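# Place the strawberry cake in the white basket

## Task

Move the strawberry cake so it sits inside the white basket. The basket and every other object must stay roughly in their starting places, and at the end no part of the robot may be in contact with the cake, the basket or anything else.

## Robot and tools

Robot: two six-joint arms, left_arm and right_arm, each with a two-finger parallel gripper and a wrist camera. Calibrated base positions in the scene frame: left_arm at (-0.026, +0.301, 0) m, right_arm at (+0.053, -0.333, 0) m. Both are turned only slightly about z.

Scene frame: origin at table-top height, halfway between the two nominal bases. +x points out over the table, +y points toward left_arm, +z points up. Arm names do not match left and right in the images. All reported hand positions (metres) and orientations (quat wxyz) use this frame. They can be off by a few centimetres, more when the arm reaches far. end_effector_position is the point between the finger pads, about 1 cm short of the tips. The fingers point along the gripper's +z axis and open and close along its y axis.

Joint order for each arm, in every row and every result list: waist, shoulder, elbow, wrist pitch, wrist yaw, wrist roll. Wrist yaw has its sign flipped relative to the URDF, both in commands and in results. Stated ranges in rad: waist -2.618 to 3.054, shoulder 0.000 to 3.142, elbow 0.000 to 3.142, wrist pitch -1.571 to 1.571, wrist yaw -1.571 to 1.571, wrist roll -2.094 to 2.094. The true ends can differ by up to 0.059 rad.

Row layout, shared by execute_actions and move: one flat list of 14 numbers, each in [-1, 1], covering both arms even when only one moves. The first 7 are left_arm: six joint numbers, then gripper opening. The last 7 are the same for right_arm. Joint numbers are offsets, not poses. They are measured from the Joint targets shown at the start of the action or move, not from the previous row. They are scaled so that 1.0 equals 1.202 rad for the waist, 1.258 for the shoulder, 1.3 for the elbow, 2.073 for wrist pitch, and 2.022 for wrist yaw and wrist roll. Sending the same offset twice moves the joint twice as far. Opening is absolute: +1 fully open, -1 closed, values in between map to the grip_measured scale. Writing 0 for opening is a real command, so resend the current value to leave a gripper unchanged.

execute_actions(actions, cameras): actions is a list of actions. Each action is a list of up to 15 rows, one row per 1/30 s control step. If an action has fewer rows, its last row holds for the remaining steps of the 15. An empty list just reports the state and images. An action is rejected for both arms if any joint would pass a range end by more than 0.059 rad. cameras chooses which images come back: omit it, pass null or ["all"] for all of them, [] for none. The names are cam_head_left, cam_head_right, cam_left_wrist and cam_right_wrist, each 672x504.

move(target, speed, blend, opening_speed, blocking, cameras): target is one 14-number row, or a list of up to 15 such rows forming waypoints. Every waypoint is an offset from the same starting Joint targets. All joints move together, so gripper paths curve. There is no obstacle avoidance. speed is in rad/s for the joint with the farthest to go, 0.01 to 2, default 0.5. It can be one value or one per waypoint. blend, in rad, rounds intermediate waypoints; the default 0 stops at each one. opening_speed is the rate at which the commanded opening changes, in units per second on the -1..+1 scale, minimum 0.2. Opening values from the first row are applied at the start; values from later rows are applied after the arms stop at that waypoint. blocking=false returns after about 0.5 s while the motion continues. The result adds a move: line reporting the outcome: done, off_target (at rest but a joint more than 0.035 rad off), moving, held or fault, plus limits=held where applicable and the joint farthest off for each arm. Neither done nor off_target tells you about contact.

wait(seconds 0 to 10) lets the simulation run while each arm holds its command. stop brakes a running move. zoom_image(camera, region=[x0, y0, x1, y1]) returns an enlarged crop of that camera's latest image, in pixels from the top-left corner, at most 504x504. read_manual gives licence texts. finished_scene(scene) ends the scene using the current scene number and cannot be undone, so call it only once the cake is inside the basket and the arms have backed off.

Result lines: Joint positions (rad) and Joint velocities (rad/s) for each arm, followed by the pad gap in m (0.094 when fully open). Velocities may read "within noise". Joint targets is the base for your next offsets. Tool commands shows the current gripper commands. grip_measured is the opening on the command scale. grip_effort_nm is motor effort, negative when closing; it does not reliably indicate a held object. Joint torques are in the joint order and wrap at ±28 N m for the first three joints. Other messages: "joint sent to its limit", "joint command not followed" (the clearance check changed targets), MOTOR HOT, and OVER-TEMPERATURE FAULT (the arm folds up and stays idle).

Motion limits: each joint's target can lead its measured angle by only a fixed amount per step (0.202 rad waist, 0.258 shoulder, 0.3 elbow, 0.573 wrist pitch, 0.522 yaw and roll). Targets that would move the gripper more than 200 mm from where it is are scaled back. Large motions therefore need several actions, and very small ones may not start.

Grasping: close slowly on the cake with a low opening_speed, because a soft item gets squashed the further you close. Force builds once the command is below the first-touch reading, and grip_measured shows no stop at contact. To release, command an opening well above grip_measured. Parts may occasionally be tugged by outside forces.

Avoid: dropping the cake, releasing it while it is still moving, fast impacts, pressing hard, the two arms striking each other, and knocking the basket or anything off the table. Do not hold loads at full stretch or push into unreachable poses, because this heats the motors. To end a push, command the targets back past the current Joint positions.

Each tool is called as a command line: name --argument value for each argument, lists and objects as JSON in quotes; but a table of rows of numbers goes row by row, as --pt "numbers of a row", without its own name.

## Session

execute_actions --actions '[]'

Scene clock: 0.00 s.
left_arm: end_effector_position=(+0.3760, +0.2631, +0.0947) grip_measured=+1.000 grip_effort_nm=n/a end_effector_quat_wxyz=(+0.578, +0.088, +0.811, -0.012) | right_arm: end_effector_position=(+0.4512, -0.3626, +0.1106) grip_measured=+1.000 grip_effort_nm=n/a end_effector_quat_wxyz=(+0.591, +0.092, +0.793, -0.113)
Joint positions: left_arm=[-0.103 1.583 0.393 0.851 -0.054 0.106 0.094] | right_arm=[0.078 1.562 0.393 0.869 -0.376 0.04 0.094]
Joint velocities: within noise
Joint torques (N m): no reading
Motor temperatures (°C): left_arm=[22 25 23 22 23 19 23] | right_arm=[23 25 24 29 23 21 20]
Heat: left arm: 25 °C; right arm: 29 °C.
Joint targets: left_arm=[-0.103 1.579 0.397 0.846 -0.055 0.105] | right_arm=[0.078 1.559 0.395 0.857 -0.379 0.040]
Tool commands: left_gripper/opening=+1.0 right_gripper/opening=+1.0

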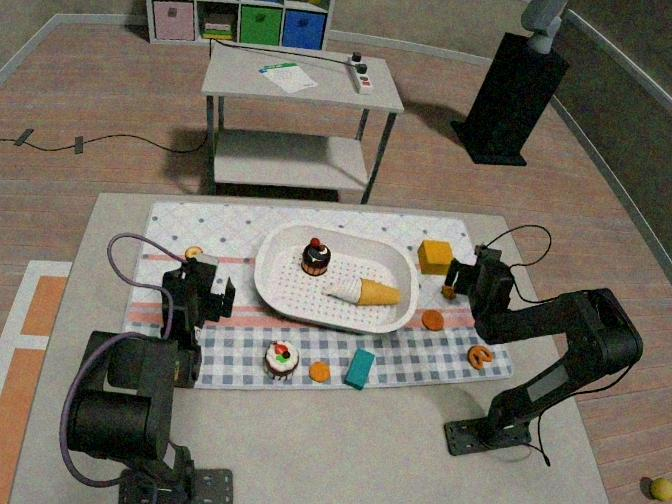

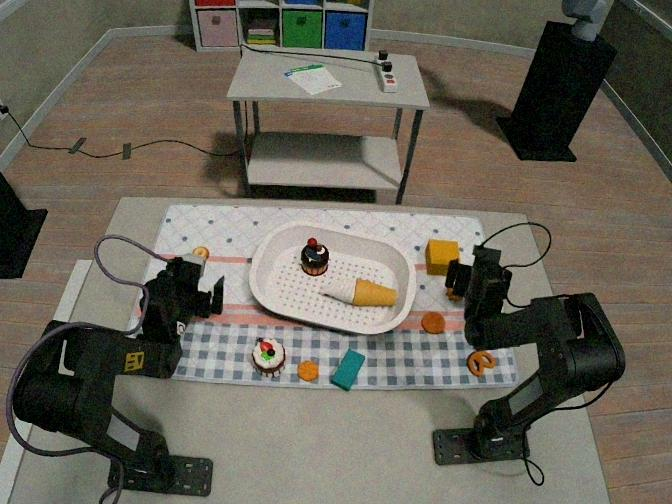

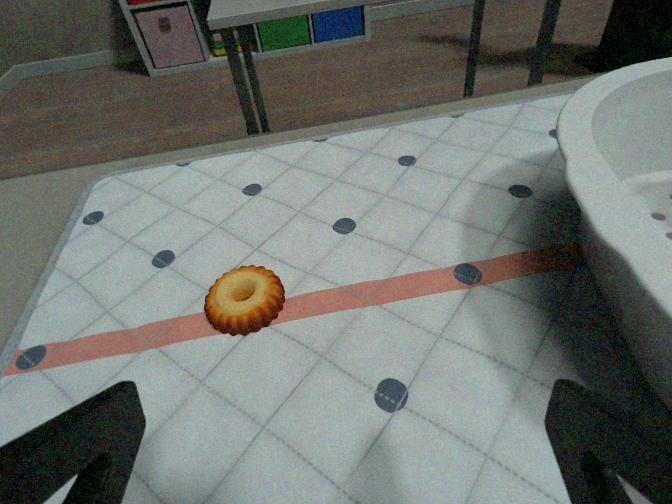

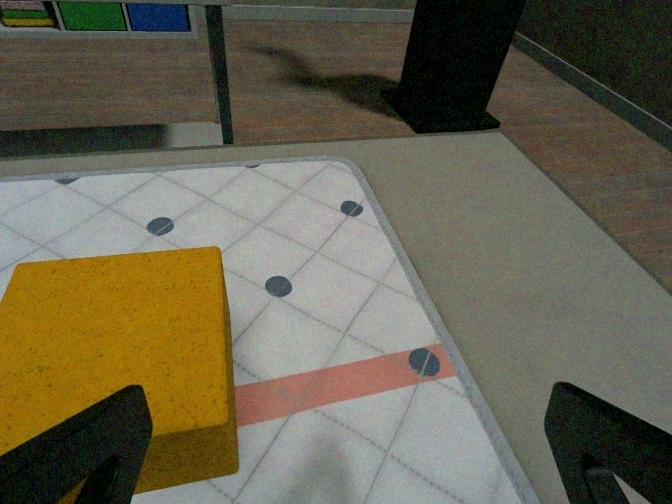

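move --pt "-0.08 -0.2329 0.3908 -0.7299 0.0272 -0.052 1 0 0 0 0 0 0 1" --pt "-0.498 -0.2329 0.3908 -0.7299 0.0272 -0.052 1 0 0 0 0 0 0 1" --blend 0.2 --speed 1.1 --cameras '["cam_left_wrist","cam_head_right"]'

Scene clock: 13.03 s.
left_arm: end_effector_position=(+0.2229, +0.1044, +0.1084) grip_measured=+1.000 grip_effort_nm=0.002 end_effector_quat_wxyz=(+0.234, +0.322, +0.914, -0.082) | right_arm: end_effector_position=(+0.4512, -0.3626, +0.1106) grip_measured=+1.000 grip_effort_nm=0.027 end_effector_quat_wxyz=(+0.591, +0.092, +0.793, -0.113)
Joint positions: left_arm=[-0.699 1.304 0.877 -0.644 -0.004 0.008 0.094] | right_arm=[0.078 1.562 0.393 0.869 -0.376 0.04 0.094]
Joint velocities: within noise
Joint torques (N m): left_arm=[-0.28 -5.45 8.7 1.1 0.04 -0.06] | right_arm=[0.05 -4.78 6.63 1.53 -0.12 0]
Motor temperatures (°C): left_arm=[22 26 24 25 23 19 23] | right_arm=[23 25 25 31 23 21 20]
Heat: left arm: 26 °C; right arm: 31 °C.
Joint targets: left_arm=[-0.701 1.286 0.905 -0.668 0.000 0.000] | right_arm=[0.078 1.559 0.395 0.857 -0.379 0.040]
move: done
Images, in order (width x height): cam_head_right 672x504, cam_left_wrist 672x504.

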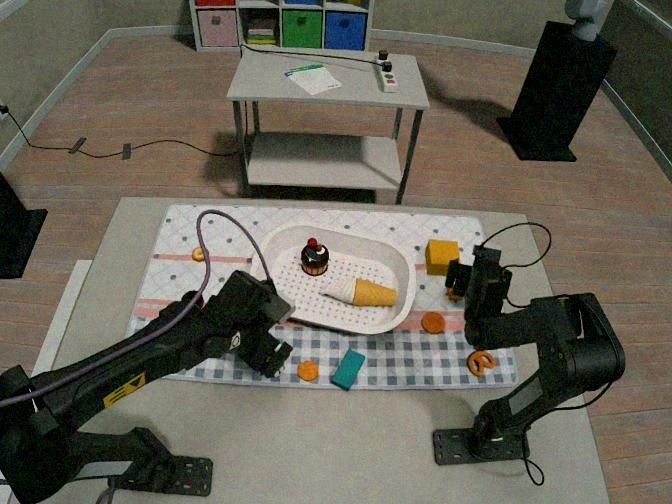

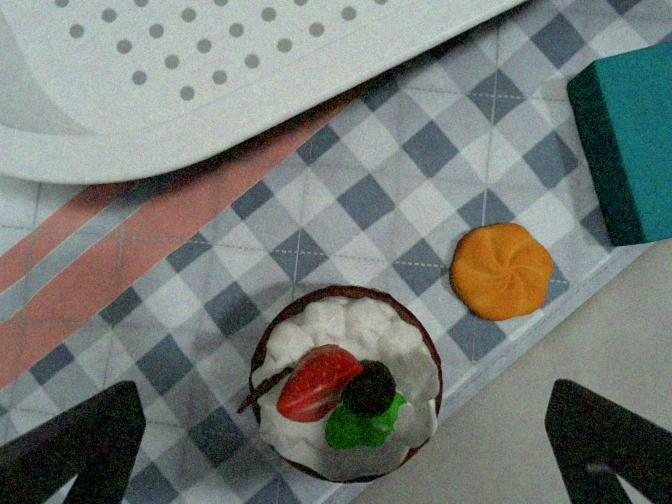

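move --pt "0 0.0874 -0.227 0.1944 0 0 1 0 0 0 0 0 0 1" --pt "0 0.0874 -0.227 0.1944 0 0 0.22 0 0 0 0 0 0 1" --speed 0.35 --opening_speed 0.45 --cameras '["cam_left_wrist"]'

Scene clock: 23.83 s.
left_arm: end_effector_position=(+0.2208, +0.1061, +0.0364) grip_measured=+0.407 grip_effort_nm=-1.023 end_effector_quat_wxyz=(+0.244, +0.321, +0.911, -0.086) | right_arm: end_effector_position=(+0.4512, -0.3626, +0.1106) grip_measured=+1.000 grip_effort_nm=0.032 end_effector_quat_wxyz=(+0.591, +0.092, +0.793, -0.113)
Joint positions: left_arm=[-0.699 1.39 0.624 -0.282 -0.004 0.008 0.066] | right_arm=[0.078 1.562 0.393 0.869 -0.376 0.04 0.094]
Joint velocities: within noise
Joint torques (N m): left_arm=[-0.24 -3.69 4.75 1.57 0.05 -0.05] | right_arm=[0.03 -4.78 6.63 1.53 -0.12 0]
Motor temperatures (°C): left_arm=[22 26 25 25 23 19 23] | right_arm=[23 25 26 32 23 21 20]
Heat: left arm: 26 °C; right arm: 32 °C.
Joint targets: left_arm=[-0.701 1.396 0.611 -0.265 0.000 0.000] | right_arm=[0.078 1.559 0.395 0.857 -0.379 0.040]
move: done
Images, in order (width x height): cam_left_wrist 672x504.

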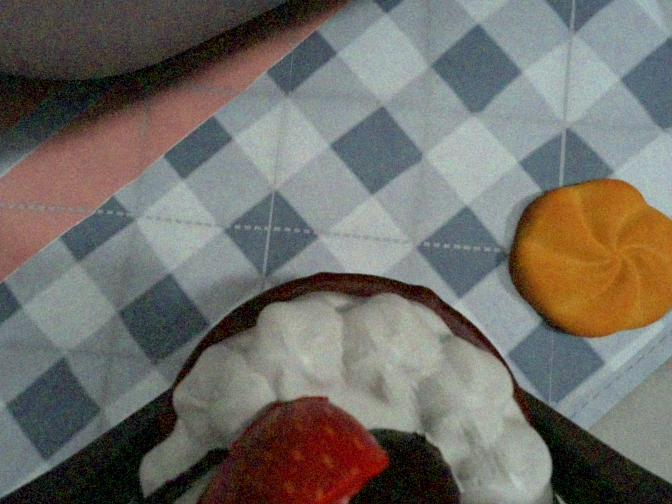

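move --pt "0 -0.1065 0.367 -0.2938 0 0 0.22 0 0 0 0 0 0 1" --pt "0.126 0.3466 0.8008 -0.2909 0 0 0.22 0 0 0 0 0 0 1" --speed 0.7 --blend 0.12 --cameras '["cam_left_wrist","cam_head_right"]'

Scene clock: 35.20 s.
left_arm: end_effector_position=(+0.3713, +0.0730, +0.1637) grip_measured=+0.407 grip_effort_nm=-1.033 end_effector_quat_wxyz=(+0.239, +0.253, +0.935, -0.065) | right_arm: end_effector_position=(+0.4512, -0.3626, +0.1106) grip_measured=+1.000 grip_effort_nm=0.027 end_effector_quat_wxyz=(+0.591, +0.092, +0.793, -0.113)
Joint positions: left_arm=[-0.551 1.827 1.617 -0.86 -0.004 0.008 0.066] | right_arm=[0.078 1.562 0.393 0.869 -0.376 0.04 0.094]
Joint velocities: within noise
Joint torques (N m): left_arm=[0.14 -8.65 9.21 1.26 0.05 -0.06] | right_arm=[0.03 -4.77 6.63 1.53 -0.12 0.01]
Motor temperatures (°C): left_arm=[22 26 25 26 23 19 24] | right_arm=[23 25 26 33 23 21 20]
Heat: left arm: 26 °C; right arm: 33 °C.
Joint targets: left_arm=[-0.550 1.832 1.651 -0.867 0.000 0.000] | right_arm=[0.078 1.559 0.395 0.857 -0.379 0.040]
move: done
Images, in order (width x height): cam_head_right 672x504, cam_left_wrist 672x504.

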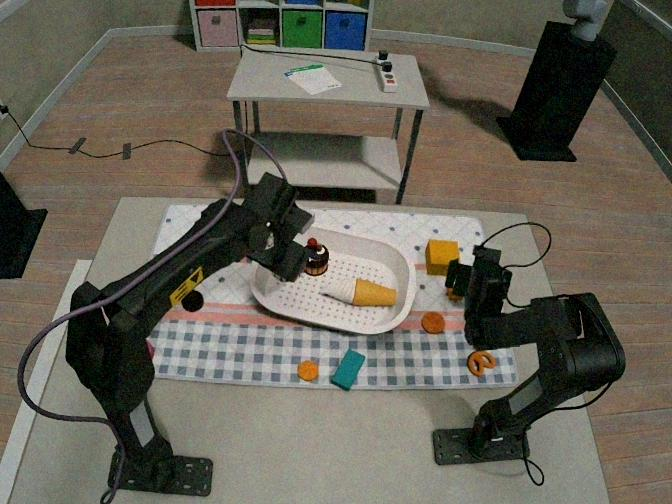

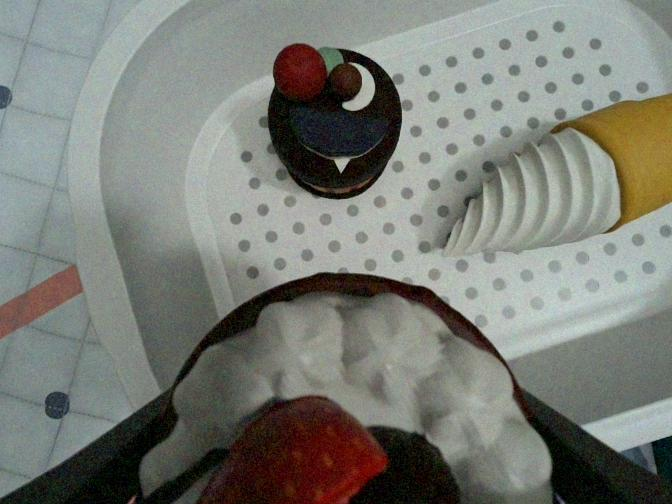

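move --pt "0.0141 0.1216 -0.2023 0.1963 0 0 0.22 0 0 0 0 0 0 1" --pt "0.0141 0.1351 -0.2362 0.22 0 0 0.22 0 0 0 0 0 0 1" --pt "0.0141 0.1425 -0.252 0.231 0 0 0.22 0 0 0 0 0 0 1" --speed '[0.35,0.1,0.06]' --blend '[0.02,0.01,0]' --cameras '["cam_left_wrist"]'

Scene clock: 54.70 s.
left_arm: end_effector_position=(+0.3926, +0.0676, +0.0464) grip_measured=+0.407 grip_effort_nm=-1.028 end_effector_quat_wxyz=(+0.242, +0.248, +0.936, -0.064) | right_arm: end_effector_position=(+0.4512, -0.3626, +0.1106) grip_measured=+1.000 grip_effort_nm=0.027 end_effector_quat_wxyz=(+0.591, +0.092, +0.793, -0.113)
Joint positions: left_arm=[-0.539 1.985 1.353 -0.433 -0.004 0.008 0.066] | right_arm=[0.078 1.562 0.393 0.869 -0.376 0.04 0.094]
Joint velocities: within noise
Joint torques (N m): left_arm=[0.59 -8.05 3.86 1.82 0.04 -0.06] | right_arm=[0.03 -4.75 6.6 1.53 -0.12 0]
Motor temperatures (°C): left_arm=[22 28 27 26 23 19 24] | right_arm=[23 25 26 33 23 21 20]
Heat: left arm: 28 °C; right arm: 33 °C.
Joint targets: left_arm=[-0.533 2.011 1.324 -0.389 0.000 0.000] | right_arm=[0.078 1.559 0.395 0.857 -0.379 0.040]
move: off_target (left_arm); left_arm: the wrist pitch is farthest, 0.045 rad from its target
Images, in order (width x height): cam_left_wrist 672x504.

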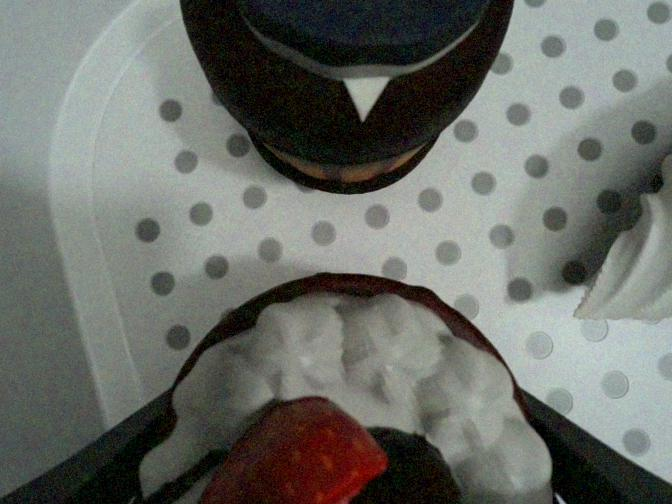

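move --pt "0 0 0 0 0 0 0.78 0 0 0 0 0 0 1" --pt "0 -0.0819 0.303 -0.2176 0 0 0.78 0 0 0 0 0 0 1" --opening_speed 0.45 --speed 0.4

Scene clock: 61.17 s.
left_arm: end_effector_position=(+0.4000, +0.0634, +0.1509) grip_measured=+0.778 grip_effort_nm=0.110 end_effector_quat_wxyz=(+0.248, +0.247, +0.934, -0.066) | right_arm: end_effector_position=(+0.4512, -0.3626, +0.1106) grip_measured=+1.000 grip_effort_nm=0.032 end_effector_quat_wxyz=(+0.591, +0.092, +0.793, -0.113)
Joint positions: left_arm=[-0.539 1.93 1.693 -0.816 -0.004 0.007 0.084] | right_arm=[0.078 1.562 0.393 0.869 -0.376 0.04 0.094]
Joint velocities: within noise
Joint torques (N m): left_arm=[0.57 -11.86 8.47 1.12 0.04 -0.06] | right_arm=[0.03 -4.77 6.63 1.53 -0.12 0]
Motor temperatures (°C): left_arm=[22 28 26 26 23 19 24] | right_arm=[23 25 26 33 23 21 20]
Heat: left arm: 28 °C; right arm: 33 °C.
Joint targets: left_arm=[-0.533 1.908 1.718 -0.840 0.000 0.000] | right_arm=[0.078 1.559 0.395 0.857 -0.379 0.040]
move: done

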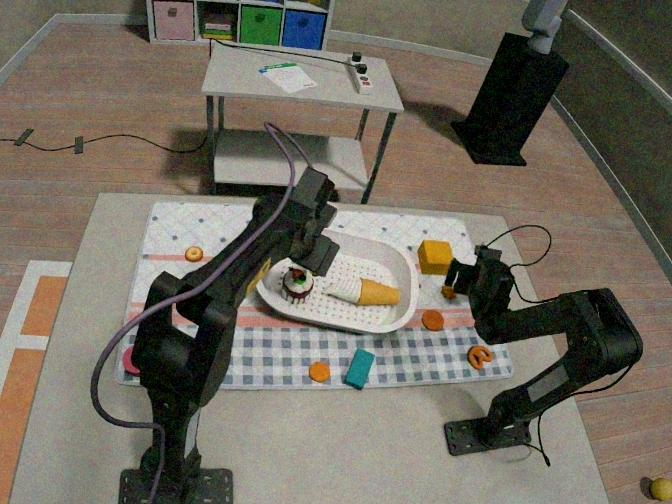

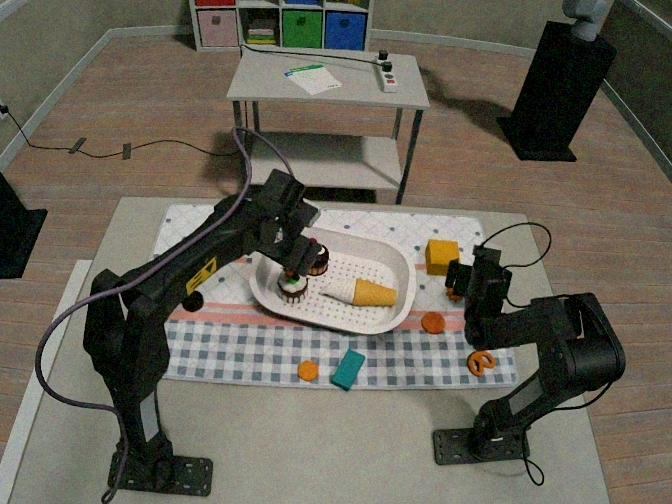

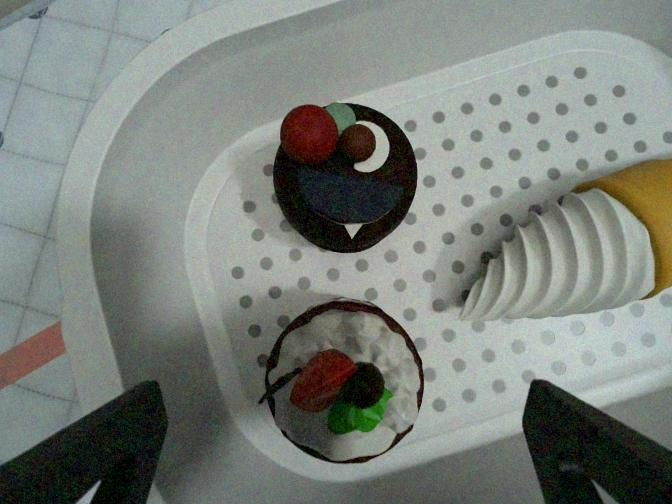

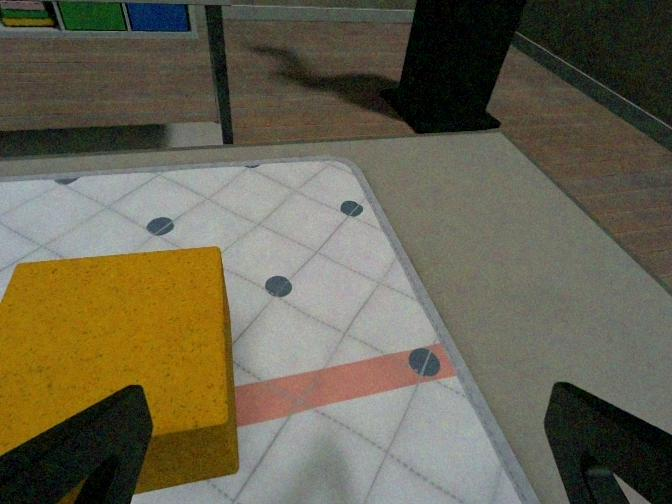

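finished_scene --scene 2

The scene is finished: the task was done.


## Next scene

The same job, from a new start.

execute_actions --actions '[]'

Scene clock: 0.00 s.
left_arm: end_effector_position=(+0.3701, +0.3334, +0.1050) grip_measured=+1.000 grip_effort_nm=n/a end_effector_quat_wxyz=(+0.593, -0.053, +0.803, +0.032) | right_arm: end_effector_position=(+0.4655, -0.3440, +0.1221) grip_measured=+1.000 grip_effort_nm=n/a end_effector_quat_wxyz=(+0.618, +0.034, +0.785, -0.032)
Joint positions: left_arm=[0.018 1.543 0.359 0.885 0.068 -0.032 0.094] | right_arm=[0.01 1.573 0.405 0.93 -0.111 0.019 0.094]
Joint velocities: within noise
Joint torques (N m): no reading
Motor temperatures (°C): left_arm=[22 24 22 21 23 19 23] | right_arm=[23 22 23 26 23 21 20]
Heat: left arm: 24 °C; right arm: 26 °C.
Joint targets: left_arm=[0.018 1.538 0.363 0.880 0.068 -0.032] | right_arm=[0.010 1.571 0.407 0.919 -0.112 0.019]
Tool commands: left_gripper/opening=+1.0 right_gripper/opening=+1.0

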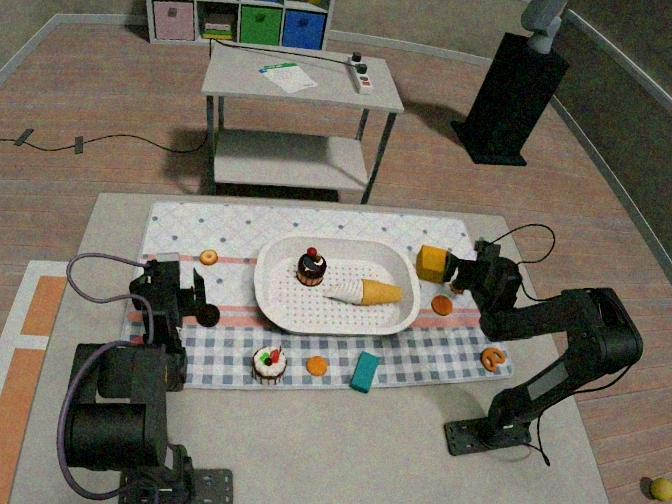

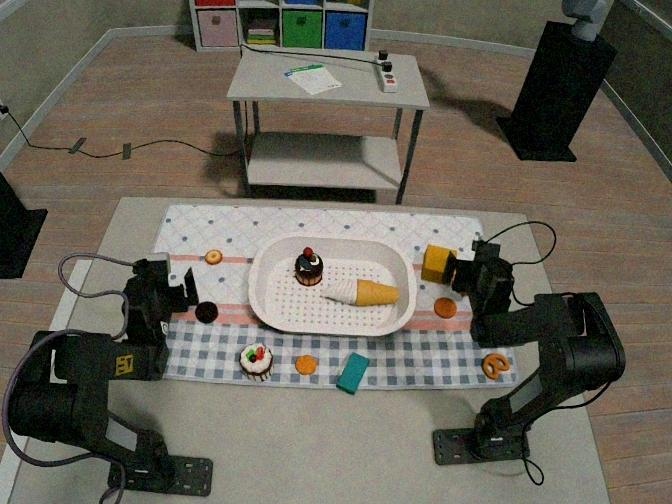

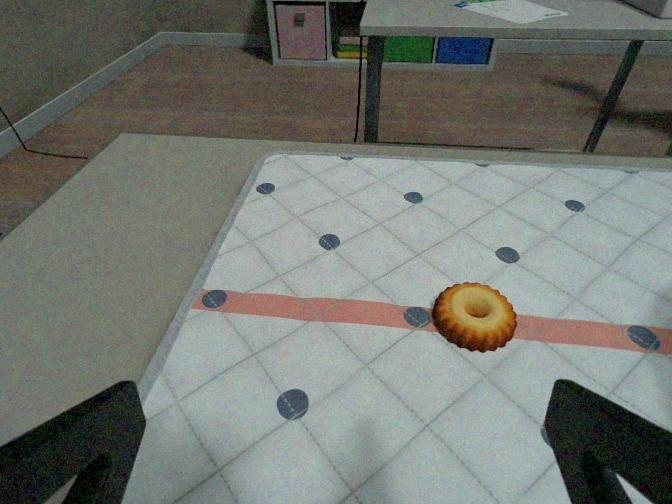

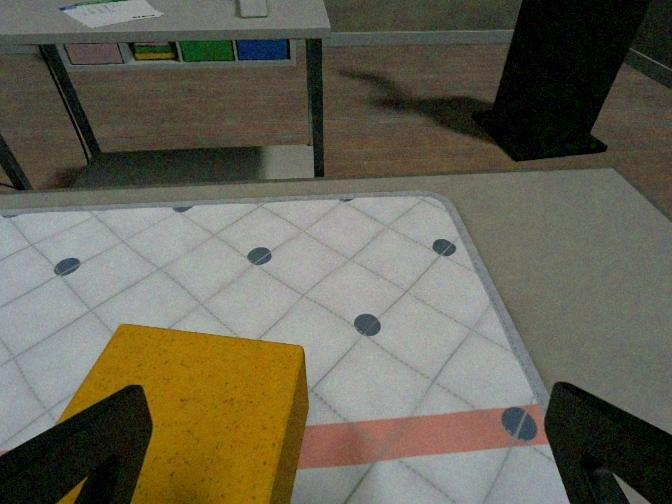

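move --pt "-0.1 -0.287 0.3623 -0.7646 -0.0336 0.0158 1 0 0 0 0 0 0 1" --pt "-0.5616 -0.287 0.3623 -0.7646 -0.0336 0.0158 1 0 0 0 0 0 0 1" --blend 0.2 --speed 1.1 --cameras '["cam_left_wrist","cam_head_right"]'

Scene clock: 9.33 s.
left_arm: end_effector_position=(+0.2114, +0.1322, +0.1089) grip_measured=+1.000 grip_effort_nm=-0.002 end_effector_quat_wxyz=(+0.236, +0.293, +0.923, -0.075) | right_arm: end_effector_position=(+0.4655, -0.3440, +0.1221) grip_measured=+1.000 grip_effort_nm=0.027 end_effector_quat_wxyz=(+0.618, +0.034, +0.785, -0.032)
Joint positions: left_arm=[-0.653 1.194 0.806 -0.682 0.003 -0.007 0.094] | right_arm=[0.01 1.573 0.405 0.93 -0.111 0.019 0.094]
Joint velocities: within noise
Joint torques (N m): left_arm=[-0.36 -4.41 8.62 1.08 -0.02 0.09] | right_arm=[0.05 -4.98 6.6 1.55 -0.05 -0.01]
Motor temperatures (°C): left_arm=[22 24 23 24 23 19 23] | right_arm=[23 22 23 29 23 21 20]
Heat: left arm: 24 °C; right arm: 29 °C.
Joint targets: left_arm=[-0.656 1.177 0.834 -0.705 0.000 -0.001] | right_arm=[0.010 1.571 0.407 0.919 -0.112 0.019]
move: done
Images, in order (width x height): cam_head_right 672x504, cam_left_wrist 672x504.

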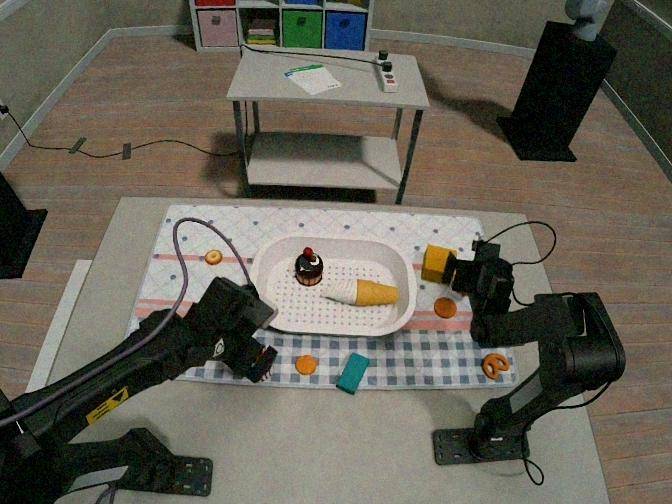

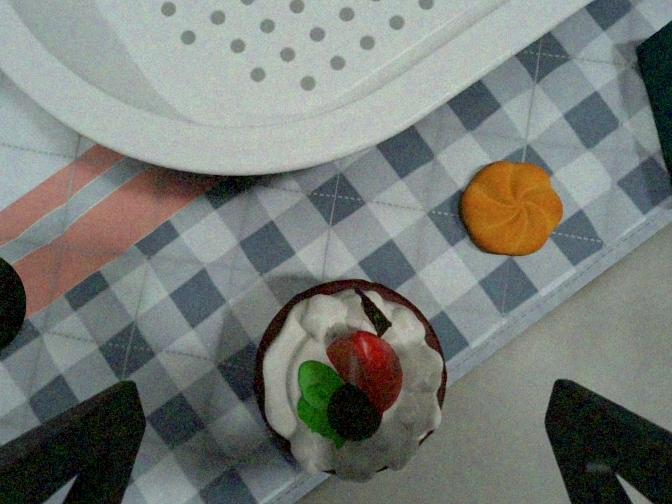

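move --pt "-0.004 0.093 -0.2292 0.1983 0 0 1 0 0 0 0 0 0 1" --pt "-0.004 0.093 -0.2292 0.1983 0 0 0.22 0 0 0 0 0 0 1" --pt "-0.004 -0.015 0.110 -0.0728 0 0 0.22 0 0 0 0 0 0 1" --pt "0.1106 0.4634 0.5585 -0.069 0 0 0.22 0 0 0 0 0 0 1" --speed '[0.35,0.35,0.7,0.7]' --blend '[0,0,0.12,0]' --opening_speed 0.45 --cameras '["cam_left_wrist","cam_head_left"]'

Scene clock: 33.07 s.
left_arm: end_effector_position=(+0.3608, +0.0926, +0.1625) grip_measured=+0.407 grip_effort_nm=-1.028 end_effector_quat_wxyz=(+0.239, +0.235, +0.940, -0.061) | right_arm: end_effector_position=(+0.4655, -0.3440, +0.1221) grip_measured=+1.000 grip_effort_nm=0.027 end_effector_quat_wxyz=(+0.618, +0.034, +0.785, -0.032)
Joint positions: left_arm=[-0.526 1.756 1.527 -0.843 0 -0.006 0.066] | right_arm=[0.01 1.573 0.405 0.93 -0.111 0.019 0.094]
Joint velocities: within noise
Joint torques (N m): left_arm=[0.24 -8.17 9.09 1.24 0.01 0.08] | right_arm=[0.02 -4.97 6.58 1.54 -0.05 -0.01]
Motor temperatures (°C): left_arm=[22 25 26 24 23 19 23] | right_arm=[23 23 24 32 23 21 20]
Heat: left arm: 26 °C; right arm: 32 °C.
Joint targets: left_arm=[-0.524 1.760 1.560 -0.848 0.000 0.000] | right_arm=[0.010 1.571 0.407 0.919 -0.112 0.019]
move: done
Images, in order (width x height): cam_head_left 672x504, cam_left_wrist 672x504.

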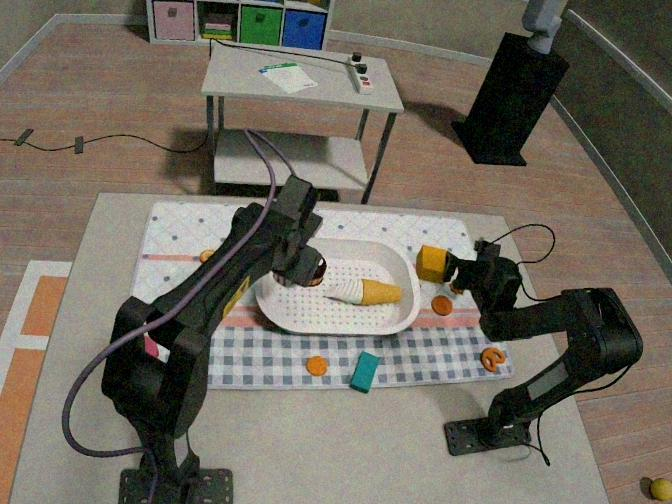

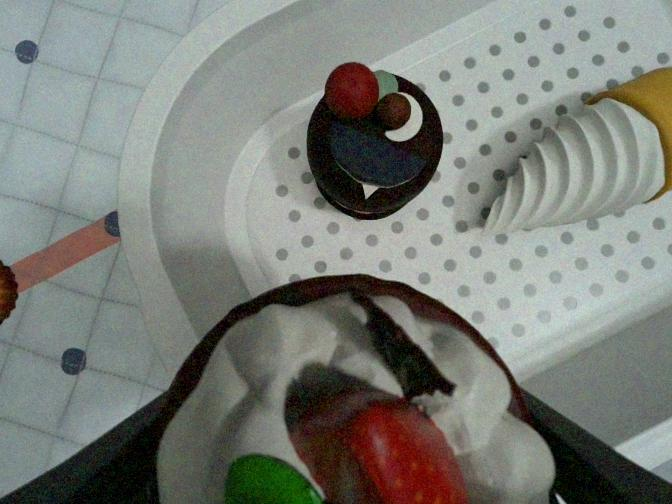

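move --pt "-0.0358 0.1129 -0.2285 0.2098 0 0 0.22 0 0 0 0 0 0 1" --pt "-0.0358 0.1264 -0.2623 0.2335 0 0 0.22 0 0 0 0 0 0 1" --pt "-0.0358 0.1335 -0.2777 0.2446 0 0 0.22 0 0 0 0 0 0 1" --speed '[0.35,0.1,0.06]' --blend '[0.02,0.01,0]' --cameras '["cam_left_wrist"]'

Scene clock: 49.73 s.
left_arm: end_effector_position=(+0.3704, +0.0692, +0.0457) grip_measured=+0.407 grip_effort_nm=-1.028 end_effector_quat_wxyz=(+0.252, +0.250, +0.932, -0.069) | right_arm: end_effector_position=(+0.4655, -0.3440, +0.1221) grip_measured=+1.000 grip_effort_nm=0.032 end_effector_quat_wxyz=(+0.618, +0.034, +0.785, -0.032)
Joint positions: left_arm=[-0.561 1.903 1.22 -0.359 0 -0.005 0.066] | right_arm=[0.01 1.573 0.405 0.93 -0.111 0.019 0.094]
Joint velocities: within noise
Joint torques (N m): left_arm=[-0.51 -7.41 4.31 1.54 0.01 0.08] | right_arm=[0.03 -5 6.6 1.55 -0.05 -0.01]
Motor temperatures (°C): left_arm=[22 27 25 24 23 19 24] | right_arm=[23 23 24 32 23 21 20]
Heat: left arm: 27 °C; right arm: 32 °C.
Joint targets: left_arm=[-0.567 1.929 1.199 -0.341 0.000 0.000] | right_arm=[0.010 1.571 0.407 0.919 -0.112 0.019]
move: done
Images, in order (width x height): cam_left_wrist 672x504.

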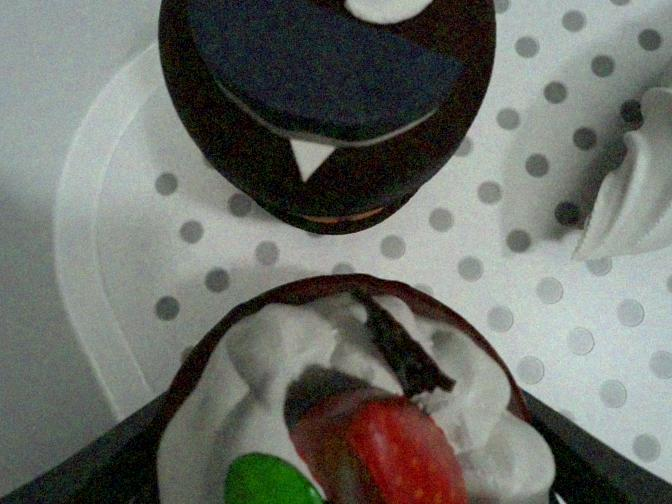

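move --pt "0 0 0 0 0 0 0.78 0 0 0 0 0 0 1" --pt "0 -0.1025 0.2877 -0.2214 0 0 0.78 0 0 0 0 0 0 1" --opening_speed 0.45 --speed 0.4 --cameras '["cam_left_wrist","cam_head_left"]'

Scene clock: 62.87 s.
left_arm: end_effector_position=(+0.3704, +0.0655, +0.1514) grip_measured=+0.778 grip_effort_nm=0.115 end_effector_quat_wxyz=(+0.249, +0.254, +0.932, -0.070) | right_arm: end_effector_position=(+0.4655, -0.3440, +0.1221) grip_measured=+1.000 grip_effort_nm=0.022 end_effector_quat_wxyz=(+0.618, +0.034, +0.785, -0.032)
Joint positions: left_arm=[-0.567 1.82 1.549 -0.776 -0.001 -0.005 0.084] | right_arm=[0.01 1.573 0.405 0.93 -0.111 0.019 0.094]
Joint velocities: within noise
Joint torques (N m): left_arm=[0.06 -10.92 8.38 1.11 0.01 0.08] | right_arm=[0.03 -5 6.6 1.54 -0.05 0]
Motor temperatures (°C): left_arm=[22 27 25 25 23 19 24] | right_arm=[23 23 25 33 23 21 20]
Heat: left arm: 27 °C; right arm: 33 °C.
Joint targets: left_arm=[-0.567 1.799 1.573 -0.800 0.000 0.000] | right_arm=[0.010 1.571 0.407 0.919 -0.112 0.019]
move: done
Images, in order (width x height): cam_head_left 672x504, cam_left_wrist 672x504.

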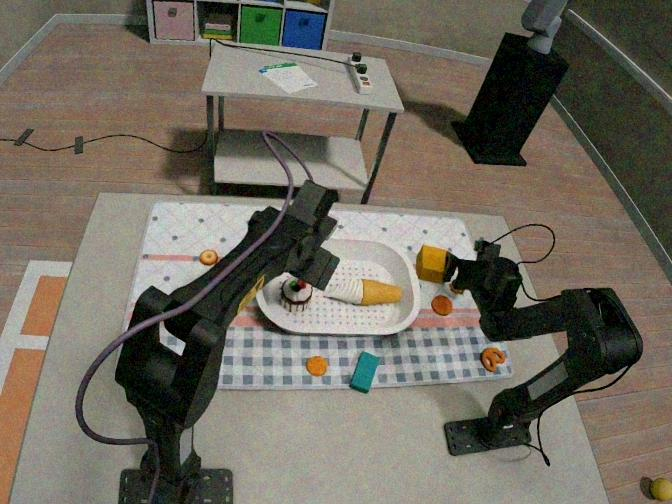

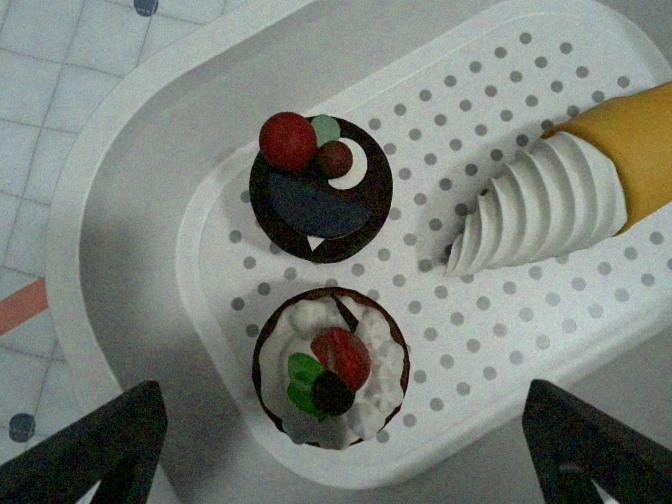

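finished_scene --scene 3

The scene is finished: the task was done.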